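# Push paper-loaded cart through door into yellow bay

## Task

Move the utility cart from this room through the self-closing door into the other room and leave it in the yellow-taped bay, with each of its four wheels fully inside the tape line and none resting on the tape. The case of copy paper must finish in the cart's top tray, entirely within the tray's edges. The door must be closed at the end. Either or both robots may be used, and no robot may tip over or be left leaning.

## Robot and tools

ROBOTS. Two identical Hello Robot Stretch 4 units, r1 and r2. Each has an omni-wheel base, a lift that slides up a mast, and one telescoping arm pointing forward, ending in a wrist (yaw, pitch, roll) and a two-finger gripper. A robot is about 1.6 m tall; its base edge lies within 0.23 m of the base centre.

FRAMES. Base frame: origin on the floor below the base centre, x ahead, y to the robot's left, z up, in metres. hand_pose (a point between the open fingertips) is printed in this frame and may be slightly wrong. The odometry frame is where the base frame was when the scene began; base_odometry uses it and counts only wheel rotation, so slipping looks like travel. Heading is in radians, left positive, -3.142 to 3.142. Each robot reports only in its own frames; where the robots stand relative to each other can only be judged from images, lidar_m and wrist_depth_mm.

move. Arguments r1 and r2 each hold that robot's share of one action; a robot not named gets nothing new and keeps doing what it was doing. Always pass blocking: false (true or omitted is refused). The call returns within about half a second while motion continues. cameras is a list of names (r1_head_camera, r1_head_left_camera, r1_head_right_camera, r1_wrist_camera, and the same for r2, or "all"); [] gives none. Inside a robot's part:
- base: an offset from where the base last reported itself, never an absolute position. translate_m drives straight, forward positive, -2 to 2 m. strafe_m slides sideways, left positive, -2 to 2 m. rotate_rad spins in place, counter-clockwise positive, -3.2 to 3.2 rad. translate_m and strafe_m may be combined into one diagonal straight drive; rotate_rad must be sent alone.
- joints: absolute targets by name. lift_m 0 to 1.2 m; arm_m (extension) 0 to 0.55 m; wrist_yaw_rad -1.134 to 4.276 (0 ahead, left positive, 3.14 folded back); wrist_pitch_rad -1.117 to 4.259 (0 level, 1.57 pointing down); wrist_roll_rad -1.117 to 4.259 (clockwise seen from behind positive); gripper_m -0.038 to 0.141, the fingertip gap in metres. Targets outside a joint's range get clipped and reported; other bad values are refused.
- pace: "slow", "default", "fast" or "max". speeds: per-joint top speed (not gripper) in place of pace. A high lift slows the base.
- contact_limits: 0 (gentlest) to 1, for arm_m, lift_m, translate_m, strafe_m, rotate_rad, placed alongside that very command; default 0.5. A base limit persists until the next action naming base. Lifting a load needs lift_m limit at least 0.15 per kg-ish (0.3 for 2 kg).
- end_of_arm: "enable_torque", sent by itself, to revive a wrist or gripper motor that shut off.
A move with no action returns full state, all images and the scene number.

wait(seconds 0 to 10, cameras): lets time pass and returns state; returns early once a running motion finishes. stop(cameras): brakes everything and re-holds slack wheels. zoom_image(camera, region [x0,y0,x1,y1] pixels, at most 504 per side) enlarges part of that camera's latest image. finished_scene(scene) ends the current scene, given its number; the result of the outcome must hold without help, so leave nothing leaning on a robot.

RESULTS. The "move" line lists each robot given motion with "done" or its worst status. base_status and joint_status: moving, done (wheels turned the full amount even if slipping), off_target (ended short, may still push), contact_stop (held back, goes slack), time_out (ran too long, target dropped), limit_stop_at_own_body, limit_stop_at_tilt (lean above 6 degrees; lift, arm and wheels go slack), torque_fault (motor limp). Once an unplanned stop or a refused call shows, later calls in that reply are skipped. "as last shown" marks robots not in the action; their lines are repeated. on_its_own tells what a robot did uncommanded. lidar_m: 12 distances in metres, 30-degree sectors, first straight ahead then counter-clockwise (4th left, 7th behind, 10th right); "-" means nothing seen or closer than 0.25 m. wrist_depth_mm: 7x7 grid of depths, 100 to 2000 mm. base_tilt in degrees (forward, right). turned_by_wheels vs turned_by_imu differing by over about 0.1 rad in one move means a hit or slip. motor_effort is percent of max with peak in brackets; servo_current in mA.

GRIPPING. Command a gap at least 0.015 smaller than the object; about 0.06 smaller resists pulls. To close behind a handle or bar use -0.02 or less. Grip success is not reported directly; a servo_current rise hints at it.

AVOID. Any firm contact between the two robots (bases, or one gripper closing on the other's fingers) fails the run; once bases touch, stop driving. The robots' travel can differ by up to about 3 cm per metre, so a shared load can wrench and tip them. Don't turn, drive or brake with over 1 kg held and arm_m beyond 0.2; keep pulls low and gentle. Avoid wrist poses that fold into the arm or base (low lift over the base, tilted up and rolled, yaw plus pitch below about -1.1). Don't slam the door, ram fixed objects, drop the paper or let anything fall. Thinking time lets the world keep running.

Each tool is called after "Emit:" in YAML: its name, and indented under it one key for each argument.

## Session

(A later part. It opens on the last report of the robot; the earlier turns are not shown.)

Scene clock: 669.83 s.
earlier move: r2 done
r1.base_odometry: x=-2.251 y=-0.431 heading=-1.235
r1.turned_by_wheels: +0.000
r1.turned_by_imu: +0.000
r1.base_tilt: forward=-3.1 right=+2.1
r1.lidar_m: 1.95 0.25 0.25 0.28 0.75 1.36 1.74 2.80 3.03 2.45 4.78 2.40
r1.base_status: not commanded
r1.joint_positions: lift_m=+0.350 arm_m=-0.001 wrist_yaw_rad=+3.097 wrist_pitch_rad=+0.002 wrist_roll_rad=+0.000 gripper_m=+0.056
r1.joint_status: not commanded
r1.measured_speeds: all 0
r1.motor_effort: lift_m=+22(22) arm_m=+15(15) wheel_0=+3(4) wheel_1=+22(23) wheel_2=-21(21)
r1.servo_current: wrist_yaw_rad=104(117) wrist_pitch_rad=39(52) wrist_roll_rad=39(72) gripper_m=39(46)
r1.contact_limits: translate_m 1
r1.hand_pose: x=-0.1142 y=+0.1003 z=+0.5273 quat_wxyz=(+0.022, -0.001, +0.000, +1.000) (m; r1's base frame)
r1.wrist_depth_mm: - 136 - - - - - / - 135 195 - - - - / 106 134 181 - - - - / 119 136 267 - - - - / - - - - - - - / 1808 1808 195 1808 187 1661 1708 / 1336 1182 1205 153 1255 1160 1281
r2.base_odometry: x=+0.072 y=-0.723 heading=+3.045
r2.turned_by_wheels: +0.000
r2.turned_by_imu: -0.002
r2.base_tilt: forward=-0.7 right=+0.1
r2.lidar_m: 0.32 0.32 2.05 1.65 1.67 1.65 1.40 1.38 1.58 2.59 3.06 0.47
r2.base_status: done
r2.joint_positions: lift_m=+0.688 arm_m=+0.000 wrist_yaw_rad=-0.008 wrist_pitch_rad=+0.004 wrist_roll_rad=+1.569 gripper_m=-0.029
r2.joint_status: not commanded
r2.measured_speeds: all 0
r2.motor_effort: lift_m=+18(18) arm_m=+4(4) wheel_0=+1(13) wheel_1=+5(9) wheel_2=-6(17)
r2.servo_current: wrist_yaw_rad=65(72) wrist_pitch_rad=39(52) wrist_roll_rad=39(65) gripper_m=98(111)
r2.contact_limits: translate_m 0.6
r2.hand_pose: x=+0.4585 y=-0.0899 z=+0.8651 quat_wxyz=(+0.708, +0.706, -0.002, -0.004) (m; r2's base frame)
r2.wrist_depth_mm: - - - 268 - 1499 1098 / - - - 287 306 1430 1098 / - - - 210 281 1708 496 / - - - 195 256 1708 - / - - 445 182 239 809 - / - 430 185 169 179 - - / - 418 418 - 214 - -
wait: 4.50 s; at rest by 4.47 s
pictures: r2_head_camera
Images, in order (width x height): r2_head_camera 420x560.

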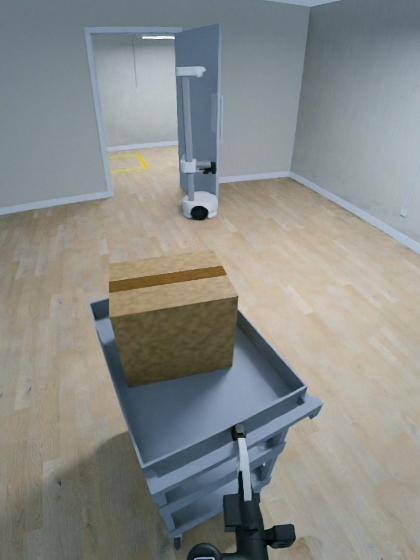

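Emit:
move:
  blocking: false
  r2: {"base": {"translate_m": 0.387, "strafe_m": 0.105}, "pace": "slow", "contact_limits": {"translate_m": 0.6}}
  cameras: []

Emit:
wait:
  seconds: 4.8
  cameras: ["r2_head_camera"]

Scene clock: 681.53 s.
move: r2 moving
r1: as last shown
r1.lidar_m: 1.95 0.25 0.25 0.27 0.75 1.39 1.74 2.80 3.07 2.46 4.78 2.43
r1.motor_effort: lift_m=+22(22) arm_m=+15(15) wheel_0=+3(4) wheel_1=+22(22) wheel_2=-21(21)
r1.servo_current: wrist_yaw_rad=85(104) wrist_pitch_rad=46(46) wrist_roll_rad=39(72) gripper_m=52(52)
r1.contact_limits: translate_m 1
r1.wrist_depth_mm: - 136 - - - - - / - 136 195 - - - - / 106 134 181 - - - - / 119 136 268 - - - - / - - - - - - - / 1808 1808 194 1863 187 1661 1808 / 1308 1160 1160 153 1255 1182 1308
r2.base_odometry: x=+0.059 y=-0.725 heading=+3.045
r2.turned_by_wheels: +0.000
r2.turned_by_imu: +0.000
r2.base_tilt: forward=-0.7 right=+0.1
r2.lidar_m: 0.32 0.30 2.03 1.64 1.66 1.66 1.40 1.41 1.59 2.65 3.05 0.46
r2.base_status: translate_m moving; strafe_m moving
r2.joint_positions: lift_m=+0.688 arm_m=+0.000 wrist_yaw_rad=-0.008 wrist_pitch_rad=+0.004 wrist_roll_rad=+1.569 gripper_m=-0.029
r2.joint_status: not commanded
r2.measured_speeds: translate_m=+0.049 strafe_m=+0.013 rotate_rad=+0.002 lift_m=+0.000 arm_m=+0.000 wrist_yaw_rad=+0.000 wrist_pitch_rad=+0.000 wrist_roll_rad=+0.000
r2.motor_effort: lift_m=+18(18) arm_m=+4(4) wheel_0=-2(4) wheel_1=+7(7) wheel_2=-13(14)
r2.servo_current: wrist_yaw_rad=65(65) wrist_pitch_rad=39(52) wrist_roll_rad=46(59) gripper_m=85(98)
r2.contact_limits: translate_m 0.6
r2.hand_pose: x=+0.4585 y=-0.0899 z=+0.8651 quat_wxyz=(+0.708, +0.706, -0.002, -0.004) (m; r2's base frame)
r2.wrist_depth_mm: - - - 271 - 1576 1098 / - - - 290 320 340 342 / - - - 211 281 1661 500 / - - - 196 258 1661 - / - - 445 182 239 820 - / - 433 185 168 180 - - / - 418 413 - 213 - -
pictures: none
No camera images: "cameras" was empty.

Scene clock: 686.30 s.
earlier move: r2 done
r1.base_odometry: x=-2.251 y=-0.431 heading=-1.235
r1.turned_by_wheels: +0.000
r1.turned_by_imu: +0.000
r1.base_tilt: forward=-3.1 right=+2.2
r1.lidar_m: 1.96 0.25 0.25 0.28 0.72 1.37 1.74 2.80 3.02 2.18 4.78 2.40
r1.base_status: not commanded
r1.joint_positions: lift_m=+0.350 arm_m=-0.001 wrist_yaw_rad=+3.097 wrist_pitch_rad=+0.002 wrist_roll_rad=+0.000 gripper_m=+0.056
r1.joint_status: not commanded
r1.measured_speeds: all 0
r1.motor_effort: lift_m=+22(22) arm_m=+15(15) wheel_0=+3(4) wheel_1=+22(22) wheel_2=-21(21)
r1.servo_current: wrist_yaw_rad=104(117) wrist_pitch_rad=39(52) wrist_roll_rad=52(72) gripper_m=39(52)
r1.contact_limits: translate_m 1
r1.hand_pose: x=-0.1142 y=+0.1003 z=+0.5273 quat_wxyz=(+0.022, -0.001, +0.000, +1.000) (m; r1's base frame)
r1.wrist_depth_mm: - 136 - - - - - / - 136 195 - - - - / 106 134 180 - - - - / 119 136 270 - - - - / - - - - - - - / 1808 1756 193 1808 187 1661 1808 / 1308 1138 1205 153 1281 1160 1281
r2.base_odometry: x=-0.323 y=-0.790 heading=+3.045
r2.turned_by_wheels: +0.000
r2.turned_by_imu: -0.001
r2.base_tilt: forward=-0.7 right=+0.1
r2.lidar_m: 0.25 0.28 2.05 1.67 1.67 1.95 1.79 1.78 2.05 3.02 3.03 0.50
r2.base_status: done
r2.joint_positions: lift_m=+0.688 arm_m=+0.000 wrist_yaw_rad=-0.008 wrist_pitch_rad=+0.004 wrist_roll_rad=+1.569 gripper_m=-0.029
r2.joint_status: not commanded
r2.measured_speeds: all 0
r2.motor_effort: lift_m=+18(18) arm_m=+4(4) wheel_0=+1(7) wheel_1=+5(9) wheel_2=-9(16)
r2.servo_current: wrist_yaw_rad=59(72) wrist_pitch_rad=46(52) wrist_roll_rad=46(59) gripper_m=91(98)
r2.contact_limits: translate_m 0.6
r2.hand_pose: x=+0.4585 y=-0.0899 z=+0.8651 quat_wxyz=(+0.708, +0.706, -0.002, -0.004) (m; r2's base frame)
r2.wrist_depth_mm: - - - - - 1661 1160 / - - - 334 - 1708 1160 / - - - 258 370 384 382 / - - - 211 297 1661 484 / - - - 183 252 1808 - / - - 185 159 180 668 - / - 410 404 - 199 - -
wait: 4.77 of 4.8 s (r2 has come to rest)
pictures: r2_head_camera
Images, in order (width x height): r2_head_camera 420x560.

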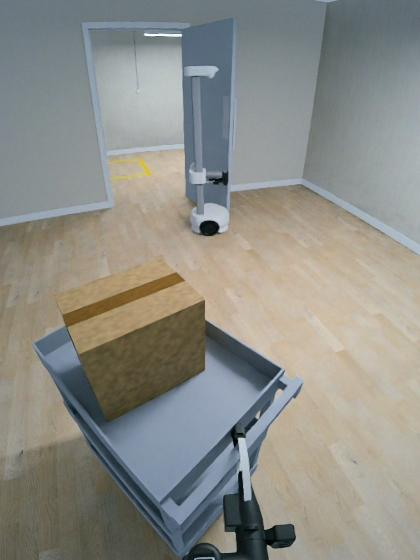

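Emit:
move:
  blocking: false
  r2: {"base": {"translate_m": -0.445, "strafe_m": 0.067}, "pace": "slow", "contact_limits": {"translate_m": 0.6}}
  cameras: []

Emit:
wait:
  seconds: 5.5
  cameras: ["r2_head_camera"]

Scene clock: 709.00 s.
move: r2 moving
r1: as last shown
r1.lidar_m: 1.95 0.25 0.25 0.28 0.71 1.36 1.74 2.80 3.04 2.16 4.78 2.40
r1.motor_effort: lift_m=+22(22) arm_m=+15(15) wheel_0=+4(4) wheel_1=+22(22) wheel_2=-21(21)
r1.servo_current: wrist_yaw_rad=98(111) wrist_pitch_rad=39(46) wrist_roll_rad=39(65) gripper_m=39(46)
r1.contact_limits: translate_m 1
r1.wrist_depth_mm: - 136 - - - - - / - 135 195 - - - - / 106 134 180 - - - - / 119 136 268 - - - - / - - - - - - - / 1808 1808 193 1863 187 1661 1808 / 1308 1160 1182 154 1255 1160 1336
r2.base_odometry: x=-0.311 y=-0.793 heading=+3.045
r2.turned_by_wheels: +0.000
r2.turned_by_imu: +0.000
r2.base_tilt: forward=-0.7 right=+0.1
r2.lidar_m: 0.26 0.30 2.04 1.67 1.66 1.97 1.79 1.76 2.02 3.04 3.05 0.49
r2.base_status: translate_m moving; strafe_m moving
r2.joint_positions: lift_m=+0.688 arm_m=+0.000 wrist_yaw_rad=-0.003 wrist_pitch_rad=+0.004 wrist_roll_rad=+1.569 gripper_m=-0.029
r2.joint_status: not commanded
r2.measured_speeds: translate_m=-0.049 strafe_m=+0.008 rotate_rad=-0.003 lift_m=+0.000 arm_m=+0.000 wrist_yaw_rad=+0.011 wrist_pitch_rad=+0.000 wrist_roll_rad=+0.000
r2.motor_effort: lift_m=+18(18) arm_m=+4(4) wheel_0=-8(12) wheel_1=-5(7) wheel_2=+11(11)
r2.servo_current: wrist_yaw_rad=52(72) wrist_pitch_rad=46(52) wrist_roll_rad=46(52) gripper_m=91(98)
r2.contact_limits: translate_m 0.6
r2.hand_pose: x=+0.4590 y=-0.0883 z=+0.8651 quat_wxyz=(+0.708, +0.706, +0.000, -0.002) (m; r2's base frame)
r2.wrist_depth_mm: - - - - - 1618 1138 / - - - 332 - 1499 1160 / - - - 254 366 1464 430 / - - - 211 294 1708 492 / - - - 183 251 1808 - / - - 185 161 179 676 - / - 407 402 - 200 - -
pictures: none
No camera images: "cameras" was empty.

Scene clock: 714.27 s.
earlier move: r2 done
r1.base_odometry: x=-2.251 y=-0.431 heading=-1.235
r1.turned_by_wheels: +0.000
r1.turned_by_imu: +0.000
r1.base_tilt: forward=-3.1 right=+2.2
r1.lidar_m: 1.96 0.25 0.25 0.30 0.73 1.39 1.75 2.80 3.05 2.50 4.78 2.42
r1.base_status: not commanded
r1.joint_positions: lift_m=+0.350 arm_m=-0.001 wrist_yaw_rad=+3.097 wrist_pitch_rad=+0.002 wrist_roll_rad=+0.000 gripper_m=+0.056
r1.joint_status: not commanded
r1.measured_speeds: all 0
r1.motor_effort: lift_m=+22(22) arm_m=+15(15) wheel_0=+3(4) wheel_1=+22(23) wheel_2=-21(21)
r1.servo_current: wrist_yaw_rad=104(117) wrist_pitch_rad=33(52) wrist_roll_rad=59(72) gripper_m=46(52)
r1.contact_limits: translate_m 1
r1.hand_pose: x=-0.1142 y=+0.1003 z=+0.5273 quat_wxyz=(+0.022, -0.001, +0.000, +1.000) (m; r1's base frame)
r1.wrist_depth_mm: - 136 - - - - - / - 136 195 - - - - / 106 134 181 - - - - / 119 136 268 - - - - / - - - - - - - / 1756 1863 194 1863 188 1618 1808 / 1308 1160 1182 154 1229 1182 1308
r2.base_odometry: x=+0.113 y=-0.899 heading=+3.045
r2.turned_by_wheels: +0.000
r2.turned_by_imu: +0.003
r2.base_tilt: forward=-0.7 right=+0.1
r2.lidar_m: 0.32 0.36 1.79 1.50 1.48 1.64 1.40 1.38 1.57 2.63 3.23 0.45
r2.base_status: done
r2.joint_positions: lift_m=+0.688 arm_m=+0.000 wrist_yaw_rad=+0.010 wrist_pitch_rad=+0.004 wrist_roll_rad=+1.569 gripper_m=-0.029
r2.joint_status: not commanded
r2.measured_speeds: all 0
r2.motor_effort: lift_m=+18(18) arm_m=+4(4) wheel_0=-2(12) wheel_1=-5(8) wheel_2=+7(17)
r2.servo_current: wrist_yaw_rad=52(72) wrist_pitch_rad=39(52) wrist_roll_rad=52(59) gripper_m=85(98)
r2.contact_limits: translate_m 0.6
r2.hand_pose: x=+0.4601 y=-0.0847 z=+0.8651 quat_wxyz=(+0.708, +0.706, +0.005, +0.002) (m; r2's base frame)
r2.wrist_depth_mm: - - - 277 294 306 303 / - - - 208 276 1661 1205 / - - - 197 259 1661 - / - - - 187 249 820 - / - 445 449 180 237 831 - / - 439 185 170 179 - - / - 436 436 - 220 - -
wait: 5.27 of 5.5 s (r2 has come to rest)
pictures: r2_head_camera
Images, in order (width x height): r2_head_camera 420x560.

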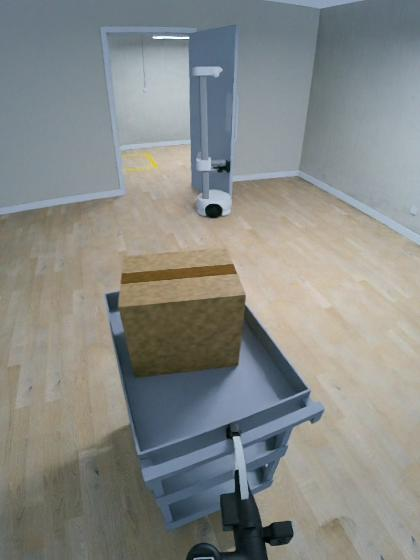

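Emit:
move:
  blocking: false
  r2: {"joints": {"gripper_m": 0.1}}
  cameras: []

Emit:
wait:
  seconds: 1.6
  cameras: []

Emit:
move:
  blocking: false
  r2: {"base": {"translate_m": -0.025, "strafe_m": 0.08}, "contact_limits": {"translate_m": 0.3}}
  cameras: []

Emit:
wait:
  seconds: 1.3
  cameras: []

Emit:
move:
  blocking: false
  r2: {"joints": {"gripper_m": -0.03}}
  cameras: []

Emit:
wait:
  seconds: 1.6
  cameras: ["r2_head_camera", "r2_wrist_camera"]

Scene clock: 735.77 s.
move: r2 moving
r1: as last shown
r1.lidar_m: 1.94 0.25 0.25 0.31 0.73 1.38 1.73 2.80 3.06 2.52 4.77 2.41
r1.motor_effort: lift_m=+22(22) arm_m=+15(15) wheel_0=+3(4) wheel_1=+22(22) wheel_2=-21(21)
r1.servo_current: wrist_yaw_rad=85(111) wrist_pitch_rad=39(46) wrist_roll_rad=39(65) gripper_m=46(46)
r1.contact_limits: translate_m 1
r1.wrist_depth_mm: - 136 - - - - - / - 135 195 - - - - / 106 135 180 - - - - / 119 136 270 - - - - / - - - - - - - / 1863 1808 195 1808 188 1661 1808 / 1308 1182 1160 154 1281 1160 1281
r2.base_odometry: x=+0.113 y=-0.899 heading=+3.045
r2.turned_by_wheels: +0.000
r2.turned_by_imu: +0.000
r2.base_tilt: forward=-0.7 right=+0.1
r2.lidar_m: 0.35 0.34 1.81 1.47 1.51 1.68 1.39 1.37 1.57 2.62 3.23 0.46
r2.base_status: not commanded
r2.joint_positions: lift_m=+0.688 arm_m=+0.000 wrist_yaw_rad=+0.005 wrist_pitch_rad=+0.004 wrist_roll_rad=+1.569 gripper_m=-0.003
r2.joint_status: gripper_m moving
r2.measured_speeds: translate_m=+0.000 strafe_m=+0.000 rotate_rad=+0.000 lift_m=+0.000 arm_m=+0.000 wrist_yaw_rad=-0.015 wrist_pitch_rad=+0.000 wrist_roll_rad=+0.000
r2.motor_effort: lift_m=+18(18) arm_m=+3(4) wheel_0=-1(2) wheel_1=-5(5) wheel_2=+5(7)
r2.servo_current: wrist_yaw_rad=59(72) wrist_pitch_rad=39(46) wrist_roll_rad=46(59) gripper_m=85(111)
r2.contact_limits: translate_m 0.6
r2.hand_pose: x=+0.4597 y=-0.0861 z=+0.8651 quat_wxyz=(+0.708, +0.706, +0.003, +0.000) (m; r2's base frame)
r2.wrist_depth_mm: - - - 276 301 306 307 / - - - 213 282 1661 1160 / - - - 202 267 1661 - / - - - 193 253 809 - / - 445 445 183 240 842 - / - 442 187 174 182 - - / - 439 436 - 222 - -
pictures: none
No camera images: "cameras" was empty.

Scene clock: 737.27 s.
earlier move: r2 done
r1.base_odometry: x=-2.251 y=-0.431 heading=-1.235
r1.turned_by_wheels: +0.000
r1.turned_by_imu: +0.000
r1.base_tilt: forward=-3.1 right=+2.1
r1.lidar_m: 1.97 0.25 0.25 0.29 0.73 1.37 1.74 2.78 3.05 2.50 4.77 2.41
r1.base_status: not commanded
r1.joint_positions: lift_m=+0.350 arm_m=-0.001 wrist_yaw_rad=+3.097 wrist_pitch_rad=+0.002 wrist_roll_rad=+0.000 gripper_m=+0.056
r1.joint_status: not commanded
r1.measured_speeds: all 0
r1.motor_effort: lift_m=+22(22) arm_m=+15(15) wheel_0=+3(4) wheel_1=+22(22) wheel_2=-21(21)
r1.servo_current: wrist_yaw_rad=91(117) wrist_pitch_rad=39(52) wrist_roll_rad=52(65) gripper_m=46(46)
r1.contact_limits: translate_m 1
r1.hand_pose: x=-0.1142 y=+0.1003 z=+0.5273 quat_wxyz=(+0.022, -0.001, +0.000, +1.000) (m; r1's base frame)
r1.wrist_depth_mm: - 136 - - - - - / - 135 195 - - - - / 106 134 181 - - - - / 119 136 270 - - - - / - - - - - - - / 1863 1863 194 1863 187 1661 1808 / 1308 1160 1182 153 1281 1182 1281
r2.base_odometry: x=+0.113 y=-0.899 heading=+3.045
r2.turned_by_wheels: +0.000
r2.turned_by_imu: +0.000
r2.base_tilt: forward=-0.7 right=+0.1
r2.lidar_m: 0.34 0.36 1.82 1.48 1.49 1.66 1.40 1.38 1.58 2.60 3.24 0.48
r2.base_status: not commanded
r2.joint_positions: lift_m=+0.688 arm_m=+0.000 wrist_yaw_rad=+0.002 wrist_pitch_rad=+0.004 wrist_roll_rad=+1.569 gripper_m=+0.100
r2.joint_status: all done
r2.measured_speeds: all 0
r2.motor_effort: lift_m=+17(18) arm_m=+4(4) wheel_0=-1(2) wheel_1=-4(5) wheel_2=+4(7)
r2.servo_current: wrist_yaw_rad=46(72) wrist_pitch_rad=46(52) wrist_roll_rad=39(59) gripper_m=52(124)
r2.contact_limits: translate_m 0.6
r2.hand_pose: x=+0.4594 y=-0.0870 z=+0.8652 quat_wxyz=(+0.708, +0.706, +0.002, -0.001) (m; r2's base frame)
r2.wrist_depth_mm: - - - 286 317 319 322 / - - - 287 296 1576 1182 / - - - 273 278 1708 512 / - - - 206 265 842 - / - - 459 195 249 854 - / - - 195 183 194 - - / - - 449 - 231 - -
wait: 1.50 of 1.6 s (r2 has come to rest)
pictures: none
No camera images: "cameras" was empty.

Scene clock: 737.77 s.
move: r2 moving
r1: as last shown
r1.lidar_m: 1.95 0.25 0.25 0.29 0.73 1.37 1.73 2.79 3.06 2.49 4.78 2.38
r1.servo_current: wrist_yaw_rad=104(104) wrist_pitch_rad=39(46) wrist_roll_rad=65(65) gripper_m=39(46)
r1.contact_limits: translate_m 1
r1.wrist_depth_mm: - 136 - - - - - / - 136 195 - - - - / 106 134 181 - - - - / 119 136 270 - - - - / - - - - - - - / 1863 1863 193 1808 187 1661 1756 / 1336 1182 1182 153 1255 1160 1308
r2.base_odometry: x=+0.120 y=-0.931 heading=+3.045
r2.turned_by_wheels: +0.001
r2.turned_by_imu: +0.001
r2.base_tilt: forward=-0.7 right=+0.1
r2.lidar_m: 0.35 0.50 1.77 1.43 1.46 1.68 1.38 1.36 1.60 2.60 3.27 0.47
r2.base_status: translate_m moving; strafe_m moving
r2.joint_positions: lift_m=+0.688 arm_m=+0.000 wrist_yaw_rad=+0.002 wrist_pitch_rad=+0.004 wrist_roll_rad=+1.569 gripper_m=+0.100
r2.joint_status: not commanded
r2.measured_speeds: translate_m=-0.038 strafe_m=+0.119 rotate_rad=+0.001 lift_m=+0.000 arm_m=+0.000 wrist_yaw_rad=+0.000 wrist_pitch_rad=+0.000 wrist_roll_rad=+0.000
r2.motor_effort: lift_m=+17(17) arm_m=+4(4) wheel_0=-9(11) wheel_1=+10(10) wheel_2=+9(9)
r2.servo_current: wrist_yaw_rad=52(52) wrist_pitch_rad=39(46) wrist_roll_rad=46(59) gripper_m=52(59)
r2.contact_limits: translate_m 0.3
r2.hand_pose: x=+0.4594 y=-0.0870 z=+0.8652 quat_wxyz=(+0.708, +0.706, +0.002, -0.001) (m; r2's base frame)
r2.wrist_depth_mm: - - - 307 319 342 342 / - - - 286 298 1756 504 / - - - 272 277 1708 - / - - 473 205 264 842 - / - - 466 195 249 854 - / - - 195 182 193 - - / - - 452 - 230 - -
pictures: none
No camera images: "cameras" was empty.

Scene clock: 738.70 s.
earlier move: r2 done
r1.base_odometry: x=-2.251 y=-0.431 heading=-1.235
r1.turned_by_wheels: +0.000
r1.turned_by_imu: +0.000
r1.base_tilt: forward=-3.1 right=+2.1
r1.lidar_m: 1.95 0.25 0.25 0.29 0.72 1.38 1.74 2.81 3.05 2.49 4.78 2.39
r1.base_status: not commanded
r1.joint_positions: lift_m=+0.350 arm_m=-0.001 wrist_yaw_rad=+3.097 wrist_pitch_rad=+0.002 wrist_roll_rad=+0.000 gripper_m=+0.056
r1.joint_status: not commanded
r1.measured_speeds: all 0
r1.motor_effort: lift_m=+22(22) arm_m=+15(15) wheel_0=+3(4) wheel_1=+22(22) wheel_2=-21(21)
r1.servo_current: wrist_yaw_rad=91(104) wrist_pitch_rad=52(52) wrist_roll_rad=46(65) gripper_m=39(46)
r1.contact_limits: translate_m 1
r1.hand_pose: x=-0.1142 y=+0.1003 z=+0.5273 quat_wxyz=(+0.022, -0.001, +0.000, +1.000) (m; r1's base frame)
r1.wrist_depth_mm: - 136 - - - - - / - 136 195 - - - - / 106 134 181 - - - - / 119 136 270 - - - - / - - - - - - - / 1808 1808 194 1921 187 1661 1808 / 1336 1182 1160 153 1255 1160 1308
r2.base_odometry: x=+0.131 y=-0.981 heading=+3.045
r2.turned_by_wheels: +0.000
r2.turned_by_imu: +0.000
r2.base_tilt: forward=-0.7 right=+0.0
r2.lidar_m: 0.36 3.12 1.71 1.38 1.41 1.63 1.39 1.38 1.58 2.59 3.29 0.47
r2.base_status: done
r2.joint_positions: lift_m=+0.688 arm_m=+0.000 wrist_yaw_rad=+0.000 wrist_pitch_rad=+0.004 wrist_roll_rad=+1.569 gripper_m=+0.100
r2.joint_status: not commanded
r2.measured_speeds: all 0
r2.motor_effort: lift_m=+17(17) arm_m=+4(4) wheel_0=-4(12) wheel_1=+3(10) wheel_2=+2(9)
r2.servo_current: wrist_yaw_rad=52(65) wrist_pitch_rad=46(46) wrist_roll_rad=46(59) gripper_m=52(59)
r2.contact_limits: translate_m 0.3
r2.hand_pose: x=+0.4593 y=-0.0874 z=+0.8652 quat_wxyz=(+0.708, +0.706, +0.001, -0.001) (m; r2's base frame)
r2.wrist_depth_mm: - - - 304 315 1708 1229 / - - - 286 297 1756 508 / - - - 272 277 778 - / - - 480 204 264 866 - / - - 477 194 249 842 - / - - 195 182 196 - - / - - 462 - 229 - -
wait: 0.93 of 1.3 s (r2 has come to rest)
pictures: none
No camera images: "cameras" was empty.

Scene clock: 739.20 s.
move: r2 moving
r1: as last shown
r1.lidar_m: 1.96 0.25 0.25 0.28 0.72 1.38 1.73 2.81 3.05 2.50 4.78 2.41
r1.servo_current: wrist_yaw_rad=104(111) wrist_pitch_rad=39(46) wrist_roll_rad=52(65) gripper_m=46(46)
r1.contact_limits: translate_m 1
r1.wrist_depth_mm: - 136 - - - - - / - 135 195 - - - - / 106 135 181 - - - - / 119 137 267 - - - - / - - - - - - - / 1808 1921 194 1863 188 1661 1756 / 1308 1182 1205 153 1255 1182 1308
r2.base_odometry: x=+0.131 y=-0.981 heading=+3.045
r2.turned_by_wheels: +0.000
r2.turned_by_imu: +0.000
r2.base_tilt: forward=-0.7 right=+0.1
r2.lidar_m: 0.36 3.12 1.69 1.40 1.38 1.62 1.38 1.36 1.55 2.63 3.32 0.47
r2.base_status: not commanded
r2.joint_positions: lift_m=+0.688 arm_m=+0.000 wrist_yaw_rad=+0.000 wrist_pitch_rad=+0.004 wrist_roll_rad=+1.569 gripper_m=+0.083
r2.joint_status: gripper_m moving
r2.measured_speeds: translate_m=+0.000 strafe_m=+0.000 rotate_rad=+0.000 lift_m=+0.000 arm_m=+0.000 wrist_yaw_rad=-0.003 wrist_pitch_rad=+0.000 wrist_roll_rad=+0.000
r2.motor_effort: lift_m=+17(17) arm_m=+4(4) wheel_0=-3(4) wheel_1=+3(3) wheel_2=+2(2)
r2.servo_current: wrist_yaw_rad=46(59) wrist_pitch_rad=39(46) wrist_roll_rad=46(59) gripper_m=143(143)
r2.contact_limits: translate_m 0.3
r2.hand_pose: x=+0.4592 y=-0.0875 z=+0.8652 quat_wxyz=(+0.708, +0.706, +0.001, -0.001) (m; r2's base frame)
r2.wrist_depth_mm: - - - 309 322 1661 1229 / - - - 287 298 1708 530 / - - - 272 277 798 - / - - 480 258 264 - - / - - 477 195 251 854 - / - - 197 182 194 - - / - - 459 - 230 - -
pictures: none
No camera images: "cameras" was empty.

Scene clock: 740.70 s.
earlier move: r2 done
r1.base_odometry: x=-2.251 y=-0.431 heading=-1.235
r1.turned_by_wheels: +0.000
r1.turned_by_imu: +0.000
r1.base_tilt: forward=-3.1 right=+2.2
r1.lidar_m: 1.93 0.25 0.25 0.30 0.73 1.37 1.74 2.80 3.06 2.51 4.78 2.42
r1.base_status: not commanded
r1.joint_positions: lift_m=+0.350 arm_m=-0.001 wrist_yaw_rad=+3.097 wrist_pitch_rad=+0.002 wrist_roll_rad=+0.000 gripper_m=+0.056
r1.joint_status: not commanded
r1.measured_speeds: all 0
r1.motor_effort: lift_m=+22(22) arm_m=+15(15) wheel_0=+3(4) wheel_1=+22(23) wheel_2=-21(21)
r1.servo_current: wrist_yaw_rad=98(117) wrist_pitch_rad=39(46) wrist_roll_rad=33(65) gripper_m=39(52)
r1.contact_limits: translate_m 1
r1.hand_pose: x=-0.1142 y=+0.1003 z=+0.5273 quat_wxyz=(+0.022, -0.001, +0.000, +1.000) (m; r1's base frame)
r1.wrist_depth_mm: - 136 - - - - - / - 135 195 - - - - / 106 134 181 - - - - / 119 136 268 - - - - / - - - - - - - / 1808 1808 193 1808 187 1661 1863 / 1308 1182 1182 153 1229 1182 1281
r2.base_odometry: x=+0.131 y=-0.981 heading=+3.045
r2.turned_by_wheels: +0.000
r2.turned_by_imu: +0.000
r2.base_tilt: forward=-0.6 right=+0.1
r2.lidar_m: 0.37 3.09 1.74 1.40 1.40 1.61 1.39 1.37 1.59 2.60 3.33 0.46
r2.base_status: not commanded
r2.joint_positions: lift_m=+0.688 arm_m=+0.000 wrist_yaw_rad=+0.000 wrist_pitch_rad=+0.004 wrist_roll_rad=+1.569 gripper_m=-0.029
r2.joint_status: all done
r2.measured_speeds: all 0
r2.motor_effort: lift_m=+18(18) arm_m=+4(4) wheel_0=-3(4) wheel_1=+3(4) wheel_2=+2(2)
r2.servo_current: wrist_yaw_rad=46(59) wrist_pitch_rad=33(46) wrist_roll_rad=46(59) gripper_m=117(299)
r2.contact_limits: translate_m 0.3
r2.hand_pose: x=+0.4593 y=-0.0874 z=+0.8652 quat_wxyz=(+0.708, +0.706, +0.001, -0.001) (m; r2's base frame)
r2.wrist_depth_mm: - - - 224 296 1618 477 / - - - 211 281 1756 - / - - - 198 264 778 - / - 473 469 188 250 - - / - 466 466 181 239 831 - / - 459 185 171 179 - - / - - 445 - 220 - -
wait: 1.50 of 1.6 s (r2 has come to rest)
pictures: r2_head_camera, r2_wrist_camera
Images, in order (width x height): r2_head_camera 420x560, r2_wrist_camera 616x392.

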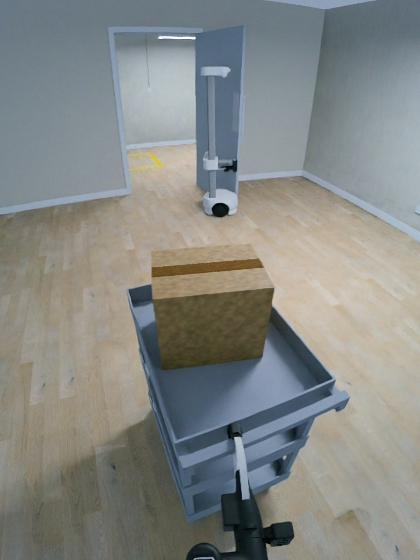

